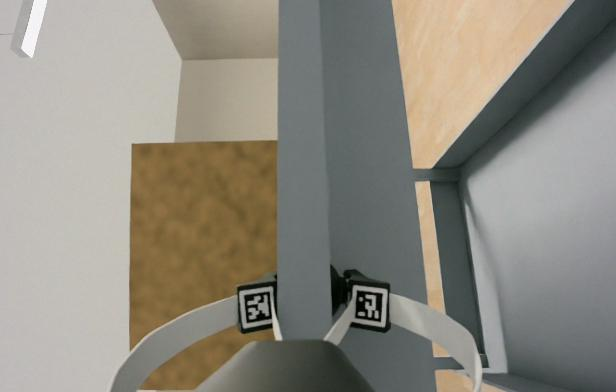

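Emit:
move:
  blocking: false
  r2: {"base": {"translate_m": 0.342, "strafe_m": 0.076}, "pace": "slow", "contact_limits": {"translate_m": 0.6}}
  cameras: []

Emit:
wait:
  seconds: 4.5
  cameras: ["r2_head_camera"]

Scene clock: 795.33 s.
move: r2 moving
r1: as last shown
r1.base_tilt: forward=-3.1 right=+2.1
r1.lidar_m: 1.95 0.25 0.25 0.28 0.72 1.37 1.73 2.81 3.04 2.50 4.79 2.42
r1.motor_effort: lift_m=+22(22) arm_m=+15(15) wheel_0=+4(4) wheel_1=+22(22) wheel_2=-21(21)
r1.servo_current: wrist_yaw_rad=98(104) wrist_pitch_rad=46(46) wrist_roll_rad=46(59) gripper_m=52(52)
r1.contact_limits: translate_m 1
r1.wrist_depth_mm: - 135 - - - - - / - 136 195 - - - - / 106 134 180 - - - - / 119 136 271 - - - - / - - - - - - - / 1756 1863 193 1863 187 1708 1808 / 1366 1160 1205 154 1255 1160 1308
r2.base_odometry: x=+0.118 y=-0.983 heading=+3.045
r2.turned_by_wheels: +0.000
r2.turned_by_imu: +0.001
r2.base_tilt: forward=-0.6 right=+0.1
r2.lidar_m: 0.34 3.09 1.70 1.38 1.40 1.64 1.43 1.40 1.59 2.65 3.32 0.45
r2.base_status: translate_m moving; strafe_m moving
r2.joint_positions: lift_m=+0.688 arm_m=+0.000 wrist_yaw_rad=+0.000 wrist_pitch_rad=+0.004 wrist_roll_rad=+1.569 gripper_m=-0.029
r2.joint_status: not commanded
r2.measured_speeds: translate_m=+0.049 strafe_m=+0.011 rotate_rad=-0.003 lift_m=+0.000 arm_m=+0.000 wrist_yaw_rad=+0.000 wrist_pitch_rad=+0.000 wrist_roll_rad=+0.000
r2.motor_effort: lift_m=+17(18) arm_m=+4(4) wheel_0=+6(11) wheel_1=+9(9) wheel_2=-12(12)
r2.servo_current: wrist_yaw_rad=52(59) wrist_pitch_rad=46(46) wrist_roll_rad=33(59) gripper_m=104(117)
r2.contact_limits: translate_m 0.6
r2.hand_pose: x=+0.4593 y=-0.0874 z=+0.8652 quat_wxyz=(+0.708, +0.706, +0.001, -0.001) (m; r2's base frame)
r2.wrist_depth_mm: - - - 226 300 1708 1205 / - - - 213 282 1661 - / - - - 201 264 768 - / - 477 466 189 251 - - / - 462 462 181 238 842 - / - 455 184 170 179 - - / - - 445 - 219 - -
pictures: none
No camera images: "cameras" was empty.

Scene clock: 799.60 s.
earlier move: r2 done
r1.base_odometry: x=-2.251 y=-0.431 heading=-1.235
r1.turned_by_wheels: +0.000
r1.turned_by_imu: +0.000
r1.base_tilt: forward=-3.1 right=+2.2
r1.lidar_m: 1.95 0.25 0.25 0.29 0.74 1.37 1.76 2.79 3.08 2.21 4.79 2.40
r1.base_status: not commanded
r1.joint_positions: lift_m=+0.350 arm_m=-0.001 wrist_yaw_rad=+3.097 wrist_pitch_rad=+0.002 wrist_roll_rad=+0.000 gripper_m=+0.056
r1.joint_status: not commanded
r1.measured_speeds: all 0
r1.motor_effort: lift_m=+22(22) arm_m=+15(15) wheel_0=+4(4) wheel_1=+22(23) wheel_2=-21(21)
r1.servo_current: wrist_yaw_rad=104(117) wrist_pitch_rad=46(52) wrist_roll_rad=52(72) gripper_m=46(52)
r1.contact_limits: translate_m 1
r1.hand_pose: x=-0.1142 y=+0.1003 z=+0.5273 quat_wxyz=(+0.022, -0.001, +0.000, +1.000) (m; r1's base frame)
r1.wrist_depth_mm: - 135 - - - - - / - 136 194 - - - - / 106 134 181 - - - - / 119 136 268 - - - - / - - - - - - - / 1808 1863 193 1863 187 1708 1808 / 1308 1182 1160 153 1255 1205 1308
r2.base_odometry: x=-0.217 y=-1.024 heading=+3.045
r2.turned_by_wheels: +0.000
r2.turned_by_imu: +0.001
r2.base_tilt: forward=-0.7 right=+0.1
r2.lidar_m: 0.37 3.19 1.76 1.42 1.42 1.68 1.72 1.72 1.97 3.25 3.28 0.45
r2.base_status: done
r2.joint_positions: lift_m=+0.688 arm_m=+0.000 wrist_yaw_rad=-0.002 wrist_pitch_rad=+0.004 wrist_roll_rad=+1.569 gripper_m=-0.029
r2.joint_status: not commanded
r2.measured_speeds: all 0
r2.motor_effort: lift_m=+18(18) arm_m=+4(4) wheel_0=+5(12) wheel_1=+5(9) wheel_2=-6(16)
r2.servo_current: wrist_yaw_rad=46(65) wrist_pitch_rad=39(52) wrist_roll_rad=46(59) gripper_m=91(117)
r2.contact_limits: translate_m 0.6
r2.hand_pose: x=+0.4591 y=-0.0880 z=+0.8652 quat_wxyz=(+0.708, +0.706, +0.001, -0.002) (m; r2's base frame)
r2.wrist_depth_mm: - - - 186 249 1661 - / - - - 183 245 778 - / - 449 449 180 242 820 - / - 455 455 236 237 842 - / - 469 459 175 234 820 - / - - 185 171 179 - - / - - - - 228 1499 -
wait: 4.27 of 4.5 s (r2 has come to rest)
pictures: r2_head_camera
Images, in order (width x height): r2_head_camera 420x560.

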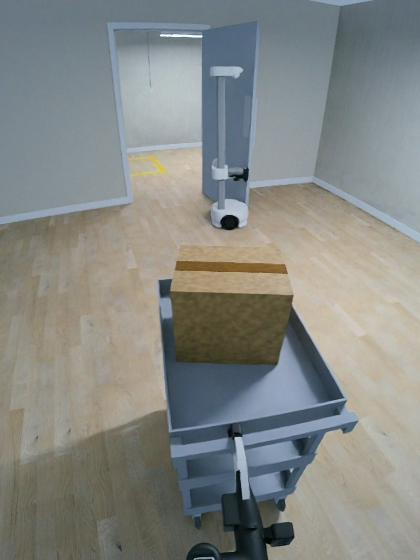

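Emit:
zoom_image:
  camera: "r2_head_camera"
  region: [100, 10, 340, 260]

Scaled by 2.016 from the camera's 420x560 image, which has a finer 1200x1600 frame.

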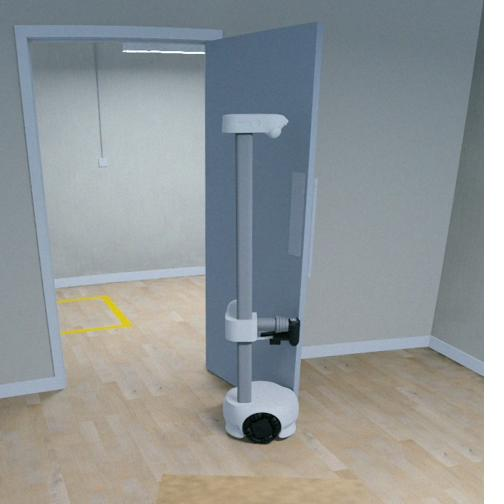

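Emit:
move:
  blocking: false
  r2: {"base": {"translate_m": 0.3, "strafe_m": -0.13}, "pace": "slow", "contact_limits": {"translate_m": 0.6}}
  cameras: []

Emit:
wait:
  seconds: 4.3
  cameras: ["r2_head_camera"]

Scene clock: 856.00 s.
move: r2 moving
r1: as last shown
r1.lidar_m: 1.96 0.25 0.25 0.29 0.72 1.38 1.75 2.78 3.05 2.20 4.75 2.39
r1.motor_effort: lift_m=+22(22) arm_m=+15(15) wheel_0=+4(4) wheel_1=+23(23) wheel_2=-21(21)
r1.servo_current: wrist_yaw_rad=91(111) wrist_pitch_rad=46(52) wrist_roll_rad=65(65) gripper_m=39(46)
r1.contact_limits: translate_m 1
r1.wrist_depth_mm: - 136 - - - - - / - 136 195 - - - - / 106 134 181 - - - - / 119 136 270 - - - - / - - - - - - - / 1808 1863 193 1808 188 1708 1863 / 1281 1205 1182 153 1255 1182 1308
r2.base_odometry: x=-0.229 y=-1.018 heading=+3.046
r2.turned_by_wheels: +0.000
r2.turned_by_imu: +0.001
r2.base_tilt: forward=-0.6 right=+0.1
r2.lidar_m: 0.38 3.19 1.76 1.43 1.44 1.66 1.73 1.74 1.96 3.31 3.25 0.41
r2.base_status: translate_m moving; strafe_m moving
r2.joint_positions: lift_m=+0.688 arm_m=+0.000 wrist_yaw_rad=+0.000 wrist_pitch_rad=+0.004 wrist_roll_rad=+1.569 gripper_m=-0.029
r2.joint_status: not commanded
r2.measured_speeds: translate_m=+0.048 strafe_m=-0.021 rotate_rad=+0.000 lift_m=+0.000 arm_m=+0.000 wrist_yaw_rad=+0.006 wrist_pitch_rad=+0.000 wrist_roll_rad=+0.000
r2.motor_effort: lift_m=+18(18) arm_m=+4(4) wheel_0=+9(13) wheel_1=+5(7) wheel_2=-10(12)
r2.servo_current: wrist_yaw_rad=52(52) wrist_pitch_rad=46(46) wrist_roll_rad=39(52) gripper_m=91(98)
r2.contact_limits: translate_m 0.6
r2.hand_pose: x=+0.4593 y=-0.0873 z=+0.8652 quat_wxyz=(+0.708, +0.706, +0.001, -0.001) (m; r2's base frame)
r2.wrist_depth_mm: - - - 183 246 1661 - / - - - 181 243 798 - / - 445 449 178 239 831 - / - 455 452 235 236 831 - / - 466 462 174 233 820 - / - - 186 171 179 - - / - - - - 227 1499 500
pictures: none
No camera images: "cameras" was empty.

Scene clock: 859.97 s.
earlier move: r2 done
r1.base_odometry: x=-2.251 y=-0.431 heading=-1.235
r1.turned_by_wheels: +0.000
r1.turned_by_imu: +0.000
r1.base_tilt: forward=-3.1 right=+2.2
r1.lidar_m: 1.96 0.25 0.25 0.29 0.75 1.38 1.73 2.81 3.06 1.90 4.78 2.42
r1.base_status: not commanded
r1.joint_positions: lift_m=+0.350 arm_m=-0.001 wrist_yaw_rad=+3.097 wrist_pitch_rad=+0.002 wrist_roll_rad=+0.000 gripper_m=+0.056
r1.joint_status: not commanded
r1.measured_speeds: all 0
r1.motor_effort: lift_m=+22(22) arm_m=+15(15) wheel_0=+4(4) wheel_1=+22(23) wheel_2=-21(21)
r1.servo_current: wrist_yaw_rad=104(117) wrist_pitch_rad=46(52) wrist_roll_rad=46(72) gripper_m=39(52)
r1.contact_limits: translate_m 1
r1.hand_pose: x=-0.1142 y=+0.1003 z=+0.5273 quat_wxyz=(+0.022, -0.001, +0.000, +1.000) (m; r1's base frame)
r1.wrist_depth_mm: - 135 - - - - - / - 136 194 - - - - / 106 134 181 - - - - / 119 136 270 - - - - / - - - - - - - / 1863 1808 194 1921 188 1661 1756 / 1336 1182 1160 153 1255 1160 1281
r2.base_odometry: x=-0.503 y=-0.866 heading=+3.046
r2.turned_by_wheels: +0.000
r2.turned_by_imu: +0.003
r2.base_tilt: forward=-0.7 right=+0.0
r2.lidar_m: 0.37 3.60 1.97 1.63 1.62 1.92 1.97 1.97 2.27 3.09 3.08 0.46
r2.base_status: done
r2.joint_positions: lift_m=+0.688 arm_m=+0.000 wrist_yaw_rad=+0.003 wrist_pitch_rad=+0.004 wrist_roll_rad=+1.569 gripper_m=-0.029
r2.joint_status: not commanded
r2.measured_speeds: all 0
r2.motor_effort: lift_m=+18(18) arm_m=+4(4) wheel_0=+9(14) wheel_1=+5(9) wheel_2=-5(12)
r2.servo_current: wrist_yaw_rad=46(59) wrist_pitch_rad=39(52) wrist_roll_rad=52(59) gripper_m=91(104)
r2.contact_limits: translate_m 0.6
r2.hand_pose: x=+0.4596 y=-0.0864 z=+0.8652 quat_wxyz=(+0.708, +0.706, +0.002, +0.000) (m; r2's base frame)
r2.wrist_depth_mm: - - - 181 242 1661 - / - - - 178 239 768 - / - 445 442 177 238 854 - / - 455 452 234 235 854 - / - 469 466 174 233 831 - / - - 186 171 178 - - / - - - - 229 1499 488
wait: 3.97 of 4.3 s (r2 has come to rest)
pictures: r2_head_camera
Images, in order (width x height): r2_head_camera 420x560.

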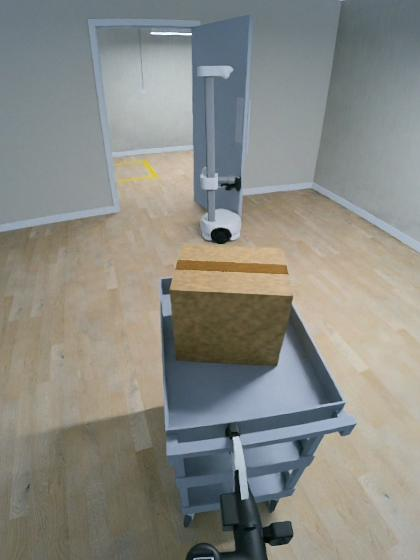

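Emit:
move:
  blocking: false
  r2: {"base": {"translate_m": 0.28, "strafe_m": -0.3}, "pace": "slow", "contact_limits": {"translate_m": 0.6}}
  cameras: []

Emit:
wait:
  seconds: 5
  cameras: ["r2_head_camera"]

Scene clock: 874.43 s.
move: r2 moving
r1: as last shown
r1.base_tilt: forward=-3.1 right=+2.1
r1.lidar_m: 1.96 0.25 0.25 0.30 0.73 1.37 1.72 2.80 3.05 1.88 4.78 2.44
r1.motor_effort: lift_m=+22(22) arm_m=+15(15) wheel_0=+3(4) wheel_1=+22(22) wheel_2=-21(21)
r1.servo_current: wrist_yaw_rad=85(111) wrist_pitch_rad=39(46) wrist_roll_rad=52(65) gripper_m=39(46)
r1.contact_limits: translate_m 1
r1.wrist_depth_mm: - 136 - - - - - / - 136 195 - - - - / 106 134 181 - - - - / 119 136 270 - - - - / - - - - - - - / 1808 1808 194 1863 187 1661 1808 / 1336 1160 1160 153 1255 1160 1308
r2.base_odometry: x=-0.511 y=-0.856 heading=+3.046
r2.turned_by_wheels: +0.000
r2.turned_by_imu: +0.001
r2.base_tilt: forward=-0.7 right=+0.0
r2.lidar_m: 0.36 3.62 1.98 1.65 1.66 1.93 1.97 1.98 2.25 3.09 3.07 0.43
r2.base_status: translate_m moving; strafe_m moving
r2.joint_positions: lift_m=+0.688 arm_m=+0.000 wrist_yaw_rad=+0.004 wrist_pitch_rad=+0.004 wrist_roll_rad=+1.569 gripper_m=-0.029
r2.joint_status: not commanded
r2.measured_speeds: translate_m=+0.034 strafe_m=-0.036 rotate_rad=+0.000 lift_m=+0.000 arm_m=+0.000 wrist_yaw_rad=+0.000 wrist_pitch_rad=+0.000 wrist_roll_rad=+0.000
r2.motor_effort: lift_m=+18(18) arm_m=+4(4) wheel_0=+14(16) wheel_1=-4(5) wheel_2=-7(9)
r2.servo_current: wrist_yaw_rad=59(59) wrist_pitch_rad=39(52) wrist_roll_rad=39(65) gripper_m=98(98)
r2.contact_limits: translate_m 0.6
r2.hand_pose: x=+0.4596 y=-0.0863 z=+0.8652 quat_wxyz=(+0.708, +0.706, +0.003, +0.000) (m; r2's base frame)
r2.wrist_depth_mm: - - - 180 243 1618 - / - - - 179 239 809 - / - 439 445 177 236 842 - / - 459 452 234 236 842 - / - 469 462 173 234 831 - / - - 187 172 179 - - / - - - - 229 1464 492
pictures: none
No camera images: "cameras" was empty.

Scene clock: 879.30 s.
earlier move: r2 done
r1.base_odometry: x=-2.251 y=-0.431 heading=-1.235
r1.turned_by_wheels: +0.000
r1.turned_by_imu: +0.000
r1.base_tilt: forward=-3.1 right=+2.1
r1.lidar_m: 1.96 0.25 0.25 0.29 0.76 1.35 1.75 2.80 3.06 1.58 4.79 2.39
r1.base_status: not commanded
r1.joint_positions: lift_m=+0.350 arm_m=-0.001 wrist_yaw_rad=+3.097 wrist_pitch_rad=+0.002 wrist_roll_rad=+0.000 gripper_m=+0.056
r1.joint_status: not commanded
r1.measured_speeds: all 0
r1.motor_effort: lift_m=+22(22) arm_m=+15(15) wheel_0=+3(4) wheel_1=+22(22) wheel_2=-21(21)
r1.servo_current: wrist_yaw_rad=78(124) wrist_pitch_rad=39(52) wrist_roll_rad=52(72) gripper_m=39(52)
r1.contact_limits: translate_m 1
r1.hand_pose: x=-0.1142 y=+0.1003 z=+0.5273 quat_wxyz=(+0.022, -0.001, +0.000, +1.000) (m; r1's base frame)
r1.wrist_depth_mm: - 135 - - - - - / - 136 195 - - - - / 106 134 181 - - - - / 119 136 268 - - - - / - - - - - - - / 1808 1808 193 1808 188 1661 1756 / 1366 1182 1160 154 1255 1182 1308
r2.base_odometry: x=-0.753 y=-0.541 heading=+3.046
r2.turned_by_wheels: +0.000
r2.turned_by_imu: +0.004
r2.base_tilt: forward=-0.7 right=+0.1
r2.lidar_m: 0.36 0.79 2.43 2.00 1.99 2.32 2.14 2.14 2.47 2.74 2.71 0.44
r2.base_status: done
r2.joint_positions: lift_m=+0.688 arm_m=+0.000 wrist_yaw_rad=+0.004 wrist_pitch_rad=+0.004 wrist_roll_rad=+1.569 gripper_m=-0.029
r2.joint_status: not commanded
r2.measured_speeds: all 0
r2.motor_effort: lift_m=+18(18) arm_m=+4(4) wheel_0=+7(17) wheel_1=-5(6) wheel_2=-2(9)
r2.servo_current: wrist_yaw_rad=52(59) wrist_pitch_rad=46(59) wrist_roll_rad=52(65) gripper_m=91(98)
r2.contact_limits: translate_m 0.6
r2.hand_pose: x=+0.4596 y=-0.0862 z=+0.8652 quat_wxyz=(+0.708, +0.706, +0.003, +0.000) (m; r2's base frame)
r2.wrist_depth_mm: - - - 222 296 1618 1182 / - - - 211 277 1661 496 / - - - 200 262 759 - / - 466 466 188 249 - - / - 459 459 181 238 831 - / - 452 186 171 179 - - / - - 445 - 221 - -
wait: 4.87 of 5 s (r2 has come to rest)
pictures: r2_head_camera
Images, in order (width x height): r2_head_camera 420x560.

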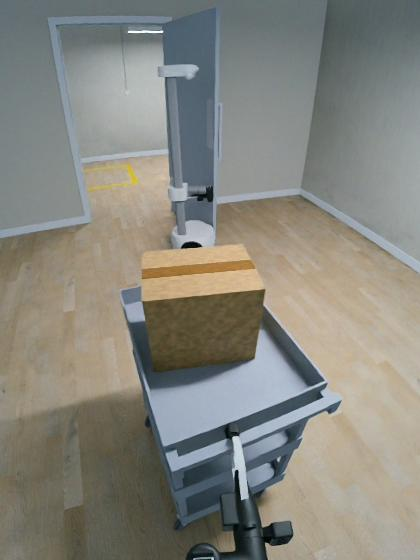

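Emit:
move:
  blocking: false
  r2: {"base": {"translate_m": -0.569, "strafe_m": 0.679}, "pace": "slow", "contact_limits": {"translate_m": 0.6}}
  cameras: []

Emit:
wait:
  seconds: 10
  cameras: ["r2_head_camera"]

Scene clock: 905.53 s.
move: r2 moving
r1: as last shown
r1.lidar_m: 1.95 0.25 0.25 0.29 0.71 1.36 1.76 2.79 3.08 1.60 4.77 2.38
r1.motor_effort: lift_m=+22(22) arm_m=+15(15) wheel_0=+4(4) wheel_1=+22(22) wheel_2=-21(21)
r1.servo_current: wrist_yaw_rad=98(111) wrist_pitch_rad=39(46) wrist_roll_rad=46(52) gripper_m=39(46)
r1.contact_limits: translate_m 1
r1.wrist_depth_mm: - 136 - - - - - / - 136 195 - - - - / 106 134 181 - - - - / 119 136 270 - - - - / - - - - - - - / 1863 1863 193 1808 187 1661 1808 / 1336 1182 1182 153 1255 1182 1308
r2.base_odometry: x=-0.746 y=-0.551 heading=+3.047
r2.turned_by_wheels: +0.001
r2.turned_by_imu: +0.001
r2.base_tilt: forward=-0.6 right=+0.0
r2.lidar_m: 0.35 3.66 2.38 1.99 2.00 2.29 2.14 2.15 2.48 2.75 2.72 0.47
r2.base_status: translate_m moving; strafe_m moving
r2.joint_positions: lift_m=+0.688 arm_m=+0.000 wrist_yaw_rad=+0.004 wrist_pitch_rad=+0.004 wrist_roll_rad=+1.569 gripper_m=-0.029
r2.joint_status: not commanded
r2.measured_speeds: translate_m=-0.032 strafe_m=+0.038 rotate_rad=+0.000 lift_m=+0.000 arm_m=+0.000 wrist_yaw_rad=+0.000 wrist_pitch_rad=+0.000 wrist_roll_rad=+0.000
r2.motor_effort: lift_m=+18(18) arm_m=+4(4) wheel_0=-8(8) wheel_1=+4(5) wheel_2=+13(14)
r2.servo_current: wrist_yaw_rad=52(59) wrist_pitch_rad=46(46) wrist_roll_rad=46(52) gripper_m=91(98)
r2.contact_limits: translate_m 0.6
r2.hand_pose: x=+0.4596 y=-0.0862 z=+0.8652 quat_wxyz=(+0.708, +0.706, +0.003, +0.000) (m; r2's base frame)
r2.wrist_depth_mm: - - - 221 293 1661 1205 / - - - 209 277 1661 - / - - - 197 262 809 - / - 469 462 189 251 - - / - 459 459 181 238 831 - / - 455 185 171 179 - - / - - 445 - 220 - -
pictures: none
No camera images: "cameras" was empty.

Scene clock: 915.17 s.
earlier move: r2 done
r1.base_odometry: x=-2.251 y=-0.431 heading=-1.235
r1.turned_by_wheels: +0.000
r1.turned_by_imu: -0.001
r1.base_tilt: forward=-3.1 right=+2.1
r1.lidar_m: 1.99 0.25 0.25 0.30 0.75 1.38 1.71 2.80 3.05 2.43 4.77 2.38
r1.base_status: not commanded
r1.joint_positions: lift_m=+0.350 arm_m=-0.001 wrist_yaw_rad=+3.097 wrist_pitch_rad=+0.002 wrist_roll_rad=+0.000 gripper_m=+0.056
r1.joint_status: not commanded
r1.measured_speeds: all 0
r1.motor_effort: lift_m=+22(22) arm_m=+15(15) wheel_0=+3(4) wheel_1=+22(23) wheel_2=-21(21)
r1.servo_current: wrist_yaw_rad=104(130) wrist_pitch_rad=39(52) wrist_roll_rad=65(78) gripper_m=46(52)
r1.contact_limits: translate_m 1
r1.hand_pose: x=-0.1142 y=+0.1003 z=+0.5273 quat_wxyz=(+0.022, -0.001, +0.000, +1.000) (m; r1's base frame)
r1.wrist_depth_mm: - 136 - - - - - / - 136 195 - - - - / 106 134 181 - - - - / 119 137 270 - - - - / - - - - - - - / 1921 1863 193 1863 188 1661 1808 / 1336 1182 1205 154 1255 1160 1308
r2.base_odometry: x=-0.251 y=-1.271 heading=+3.046
r2.turned_by_wheels: -0.001
r2.turned_by_imu: -0.004
r2.base_tilt: forward=-0.7 right=+0.1
r2.lidar_m: 0.46 2.68 1.48 1.20 1.19 1.40 1.82 1.80 2.09 3.45 0.26 0.32
r2.base_status: done
r2.joint_positions: lift_m=+0.688 arm_m=+0.000 wrist_yaw_rad=-0.006 wrist_pitch_rad=+0.004 wrist_roll_rad=+1.569 gripper_m=-0.029
r2.joint_status: not commanded
r2.measured_speeds: all 0
r2.motor_effort: lift_m=+18(18) arm_m=+4(4) wheel_0=-10(15) wheel_1=+2(7) wheel_2=+2(15)
r2.servo_current: wrist_yaw_rad=52(65) wrist_pitch_rad=46(52) wrist_roll_rad=46(65) gripper_m=91(104)
r2.contact_limits: translate_m 0.6
r2.hand_pose: x=+0.4588 y=-0.0891 z=+0.8652 quat_wxyz=(+0.708, +0.706, -0.001, -0.003) (m; r2's base frame)
r2.wrist_depth_mm: - 362 - - - - - / - - - - - - - / - - - - - - - / - - - - - - 1205 / - - - - - 1366 1182 / - - 185 - 175 324 1138 / - - - - - 1576 1138
wait: 9.63 of 10 s (r2 has come to rest)
pictures: r2_head_camera
Images, in order (width x height): r2_head_camera 420x560.

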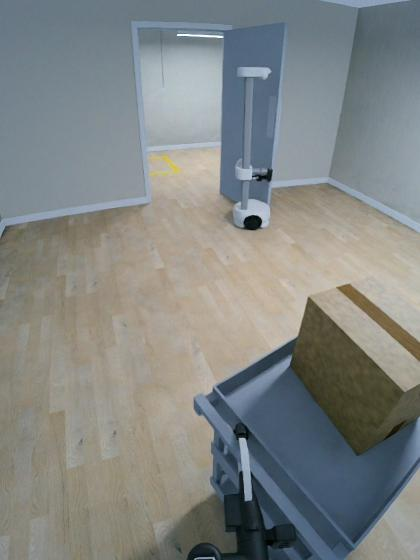

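Emit:
move:
  blocking: false
  r2: {"base": {"translate_m": -0.604, "strafe_m": -0.06}, "pace": "slow", "contact_limits": {"translate_m": 0.6}}
  cameras: []

Emit:
wait:
  seconds: 7.5
  cameras: []

Emit:
move:
  blocking: false
  r2: {"base": {"translate_m": -0.202, "strafe_m": -0.218}, "pace": "slow", "contact_limits": {"translate_m": 0.6}}
  cameras: []

Emit:
wait:
  seconds: 5
  cameras: ["r2_head_camera"]

Scene clock: 935.50 s.
move: r2 moving
r1: as last shown
r1.turned_by_imu: +0.000
r1.base_tilt: forward=-3.1 right=+2.2
r1.lidar_m: 1.96 0.25 0.25 0.29 0.73 1.37 1.73 2.79 3.05 2.43 4.76 2.41
r1.motor_effort: lift_m=+22(22) arm_m=+15(15) wheel_0=+4(4) wheel_1=+22(22) wheel_2=-21(21)
r1.servo_current: wrist_yaw_rad=111(111) wrist_pitch_rad=46(52) wrist_roll_rad=46(52) gripper_m=39(52)
r1.contact_limits: translate_m 1
r1.wrist_depth_mm: - 136 - - - - - / - 136 195 - - - - / 106 135 180 - - - - / 119 136 270 - - - - / - - - - - - - / 1808 1863 193 1863 187 1618 1708 / 1308 1160 1182 153 1255 1182 1281
r2.base_odometry: x=-0.239 y=-1.271 heading=+3.045
r2.turned_by_wheels: +0.000
r2.turned_by_imu: +0.000
r2.base_tilt: forward=-0.6 right=+0.1
r2.lidar_m: 0.43 2.68 1.48 1.19 1.19 1.40 1.76 1.80 2.07 3.43 0.25 0.31
r2.base_status: translate_m moving; strafe_m moving
r2.joint_positions: lift_m=+0.688 arm_m=+0.000 wrist_yaw_rad=-0.006 wrist_pitch_rad=+0.004 wrist_roll_rad=+1.569 gripper_m=-0.029
r2.joint_status: not commanded
r2.measured_speeds: translate_m=-0.049 strafe_m=-0.004 rotate_rad=+0.001 lift_m=+0.000 arm_m=+0.000 wrist_yaw_rad=+0.000 wrist_pitch_rad=+0.000 wrist_roll_rad=+0.000
r2.motor_effort: lift_m=+18(18) arm_m=+4(4) wheel_0=-9(14) wheel_1=-10(10) wheel_2=+11(11)
r2.servo_current: wrist_yaw_rad=59(59) wrist_pitch_rad=46(46) wrist_roll_rad=46(52) gripper_m=91(98)
r2.contact_limits: translate_m 0.6
r2.hand_pose: x=+0.4588 y=-0.0891 z=+0.8652 quat_wxyz=(+0.708, +0.706, -0.001, -0.003) (m; r2's base frame)
r2.wrist_depth_mm: - 357 - - - - - / - - - - - - - / - - - - - - - / - - - - - - 1160 / - - - - - 1430 1182 / - - 185 - 167 325 1138 / - - - - - 1537 1182
pictures: none
No camera images: "cameras" was empty.

Scene clock: 942.33 s.
earlier move: r2 done
r1.base_odometry: x=-2.251 y=-0.431 heading=-1.235
r1.turned_by_wheels: +0.000
r1.turned_by_imu: +0.000
r1.base_tilt: forward=-3.1 right=+2.1
r1.lidar_m: 1.98 0.25 0.25 0.30 0.72 1.38 1.74 2.78 3.03 2.82 4.78 2.40
r1.base_status: not commanded
r1.joint_positions: lift_m=+0.350 arm_m=-0.001 wrist_yaw_rad=+3.097 wrist_pitch_rad=+0.002 wrist_roll_rad=+0.000 gripper_m=+0.056
r1.joint_status: not commanded
r1.measured_speeds: all 0
r1.motor_effort: lift_m=+22(22) arm_m=+15(15) wheel_0=+3(4) wheel_1=+22(22) wheel_2=-21(21)
r1.servo_current: wrist_yaw_rad=91(124) wrist_pitch_rad=46(52) wrist_roll_rad=46(78) gripper_m=46(52)
r1.contact_limits: translate_m 1
r1.hand_pose: x=-0.1142 y=+0.1003 z=+0.5273 quat_wxyz=(+0.022, -0.001, +0.000, +1.000) (m; r1's base frame)
r1.wrist_depth_mm: - 136 - - - - - / - 136 195 - - - - / 106 134 180 - - - - / 119 136 268 - - - - / - - - - - - - / 1756 1808 193 1863 187 1661 1756 / 1308 1138 1182 153 1229 1160 1281
r2.base_odometry: x=+0.356 y=-1.269 heading=+3.045
r2.turned_by_wheels: +0.000
r2.turned_by_imu: +0.002
r2.base_tilt: forward=-0.7 right=+0.0
r2.lidar_m: 0.42 2.40 1.29 1.09 1.10 1.29 1.22 1.20 1.42 2.33 0.40 0.39
r2.base_status: done
r2.joint_positions: lift_m=+0.688 arm_m=+0.000 wrist_yaw_rad=+0.002 wrist_pitch_rad=+0.004 wrist_roll_rad=+1.569 gripper_m=-0.029
r2.joint_status: not commanded
r2.measured_speeds: all 0
r2.motor_effort: lift_m=+18(18) arm_m=+4(4) wheel_0=-6(14) wheel_1=-6(10) wheel_2=+6(13)
r2.servo_current: wrist_yaw_rad=39(65) wrist_pitch_rad=39(52) wrist_roll_rad=52(65) gripper_m=85(104)
r2.contact_limits: translate_m 0.6
r2.hand_pose: x=+0.4594 y=-0.0869 z=+0.8652 quat_wxyz=(+0.708, +0.706, +0.002, -0.001) (m; r2's base frame)
r2.wrist_depth_mm: - 366 364 124 179 - - / - 392 392 129 188 - - / - 442 433 137 199 - - / - 496 477 145 212 - - / - - - 155 225 1708 496 / - - 185 168 178 1464 1182 / - - - - 255 298 1042
wait: 6.83 of 7.5 s (r2 has come to rest)
pictures: none
No camera images: "cameras" was empty.

Scene clock: 942.83 s.
move: r2 moving
r1: as last shown
r1.lidar_m: 1.96 0.25 0.25 0.28 0.74 1.37 1.72 2.82 3.05 2.83 4.76 2.38
r1.servo_current: wrist_yaw_rad=91(117) wrist_pitch_rad=46(46) wrist_roll_rad=39(65) gripper_m=39(46)
r1.contact_limits: translate_m 1
r1.wrist_depth_mm: - 136 - - - - - / - 136 195 - - - - / 106 135 181 - - - - / 119 136 270 - - - - / - - - - - - - / 1756 1808 194 1808 188 1661 1808 / 1308 1160 1182 153 1255 1160 1308
r2.base_odometry: x=+0.365 y=-1.261 heading=+3.046
r2.turned_by_wheels: +0.001
r2.turned_by_imu: +0.001
r2.base_tilt: forward=-0.7 right=+0.1
r2.lidar_m: 0.42 2.45 1.29 1.09 1.11 1.26 1.22 1.20 1.40 2.31 0.45 0.38
r2.base_status: translate_m moving; strafe_m moving
r2.joint_positions: lift_m=+0.688 arm_m=+0.000 wrist_yaw_rad=+0.002 wrist_pitch_rad=+0.004 wrist_roll_rad=+1.569 gripper_m=-0.029
r2.joint_status: not commanded
r2.measured_speeds: translate_m=-0.035 strafe_m=-0.036 rotate_rad=-0.001 lift_m=+0.000 arm_m=+0.000 wrist_yaw_rad=+0.000 wrist_pitch_rad=+0.000 wrist_roll_rad=+0.000
r2.motor_effort: lift_m=+17(18) arm_m=+4(4) wheel_0=+6(7) wheel_1=-7(11) wheel_2=+12(13)
r2.servo_current: wrist_yaw_rad=46(52) wrist_pitch_rad=39(46) wrist_roll_rad=52(52) gripper_m=91(98)
r2.contact_limits: translate_m 0.6
r2.hand_pose: x=+0.4594 y=-0.0869 z=+0.8652 quat_wxyz=(+0.708, +0.706, +0.002, -0.001) (m; r2's base frame)
r2.wrist_depth_mm: - 362 362 123 179 - - / - 392 397 129 187 - - / - 433 430 137 198 - - / - 496 473 146 210 - - / - - - 155 224 1708 496 / - - 186 167 178 1464 1182 / - - - - 256 298 1078
pictures: none
No camera images: "cameras" was empty.

Scene clock: 946.57 s.
earlier move: r2 done
r1.base_odometry: x=-2.251 y=-0.431 heading=-1.235
r1.turned_by_wheels: +0.000
r1.turned_by_imu: +0.000
r1.base_tilt: forward=-3.1 right=+2.1
r1.lidar_m: 1.97 0.25 0.25 0.27 0.73 1.38 1.73 2.79 3.08 2.98 4.77 2.39
r1.base_status: not commanded
r1.joint_positions: lift_m=+0.350 arm_m=-0.001 wrist_yaw_rad=+3.097 wrist_pitch_rad=+0.002 wrist_roll_rad=+0.000 gripper_m=+0.056
r1.joint_status: not commanded
r1.measured_speeds: all 0
r1.motor_effort: lift_m=+22(22) arm_m=+15(15) wheel_0=+3(4) wheel_1=+22(23) wheel_2=-21(21)
r1.servo_current: wrist_yaw_rad=91(124) wrist_pitch_rad=39(52) wrist_roll_rad=52(72) gripper_m=39(46)
r1.contact_limits: translate_m 1
r1.hand_pose: x=-0.1142 y=+0.1003 z=+0.5273 quat_wxyz=(+0.022, -0.001, +0.000, +1.000) (m; r1's base frame)
r1.wrist_depth_mm: - 136 - - - - - / - 136 195 - - - - / 106 135 181 - - - - / 119 136 270 - - - - / - - - - - - - / 1863 1808 193 1863 187 1618 1808 / 1308 1182 1160 153 1255 1205 1308
r2.base_odometry: x=+0.577 y=-1.072 heading=+3.046
r2.turned_by_wheels: +0.000
r2.turned_by_imu: +0.001
r2.base_tilt: forward=-0.7 right=+0.1
r2.lidar_m: 0.39 2.74 1.47 1.25 1.24 1.17 0.98 0.97 1.12 1.84 3.50 0.44
r2.base_status: done
r2.joint_positions: lift_m=+0.688 arm_m=+0.000 wrist_yaw_rad=+0.006 wrist_pitch_rad=+0.004 wrist_roll_rad=+1.569 gripper_m=-0.029
r2.joint_status: not commanded
r2.measured_speeds: all 0
r2.motor_effort: lift_m=+18(18) arm_m=+4(4) wheel_0=+7(12) wheel_1=-5(11) wheel_2=+9(14)
r2.servo_current: wrist_yaw_rad=46(65) wrist_pitch_rad=39(52) wrist_roll_rad=52(59) gripper_m=91(104)
r2.contact_limits: translate_m 0.6
r2.hand_pose: x=+0.4598 y=-0.0856 z=+0.8652 quat_wxyz=(+0.708, +0.706, +0.004, +0.001) (m; r2's base frame)
r2.wrist_depth_mm: - - - 175 236 1708 - / - - - 174 235 798 - / - 439 439 173 235 831 - / - 455 452 233 232 831 - / - 466 466 171 231 831 - / - - 187 171 179 - - / - - - - 230 1464 477
wait: 3.73 of 5 s (r2 has come to rest)
pictures: r2_head_camera
Images, in order (width x height): r2_head_camera 420x560.

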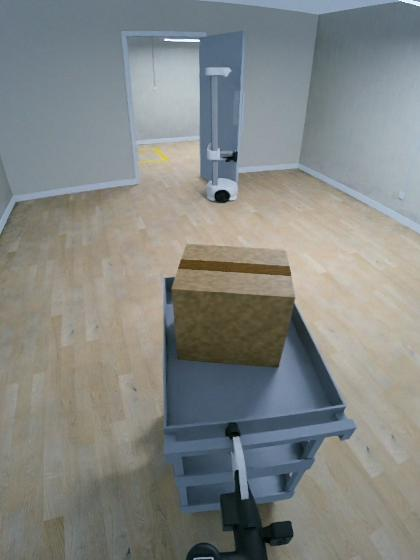

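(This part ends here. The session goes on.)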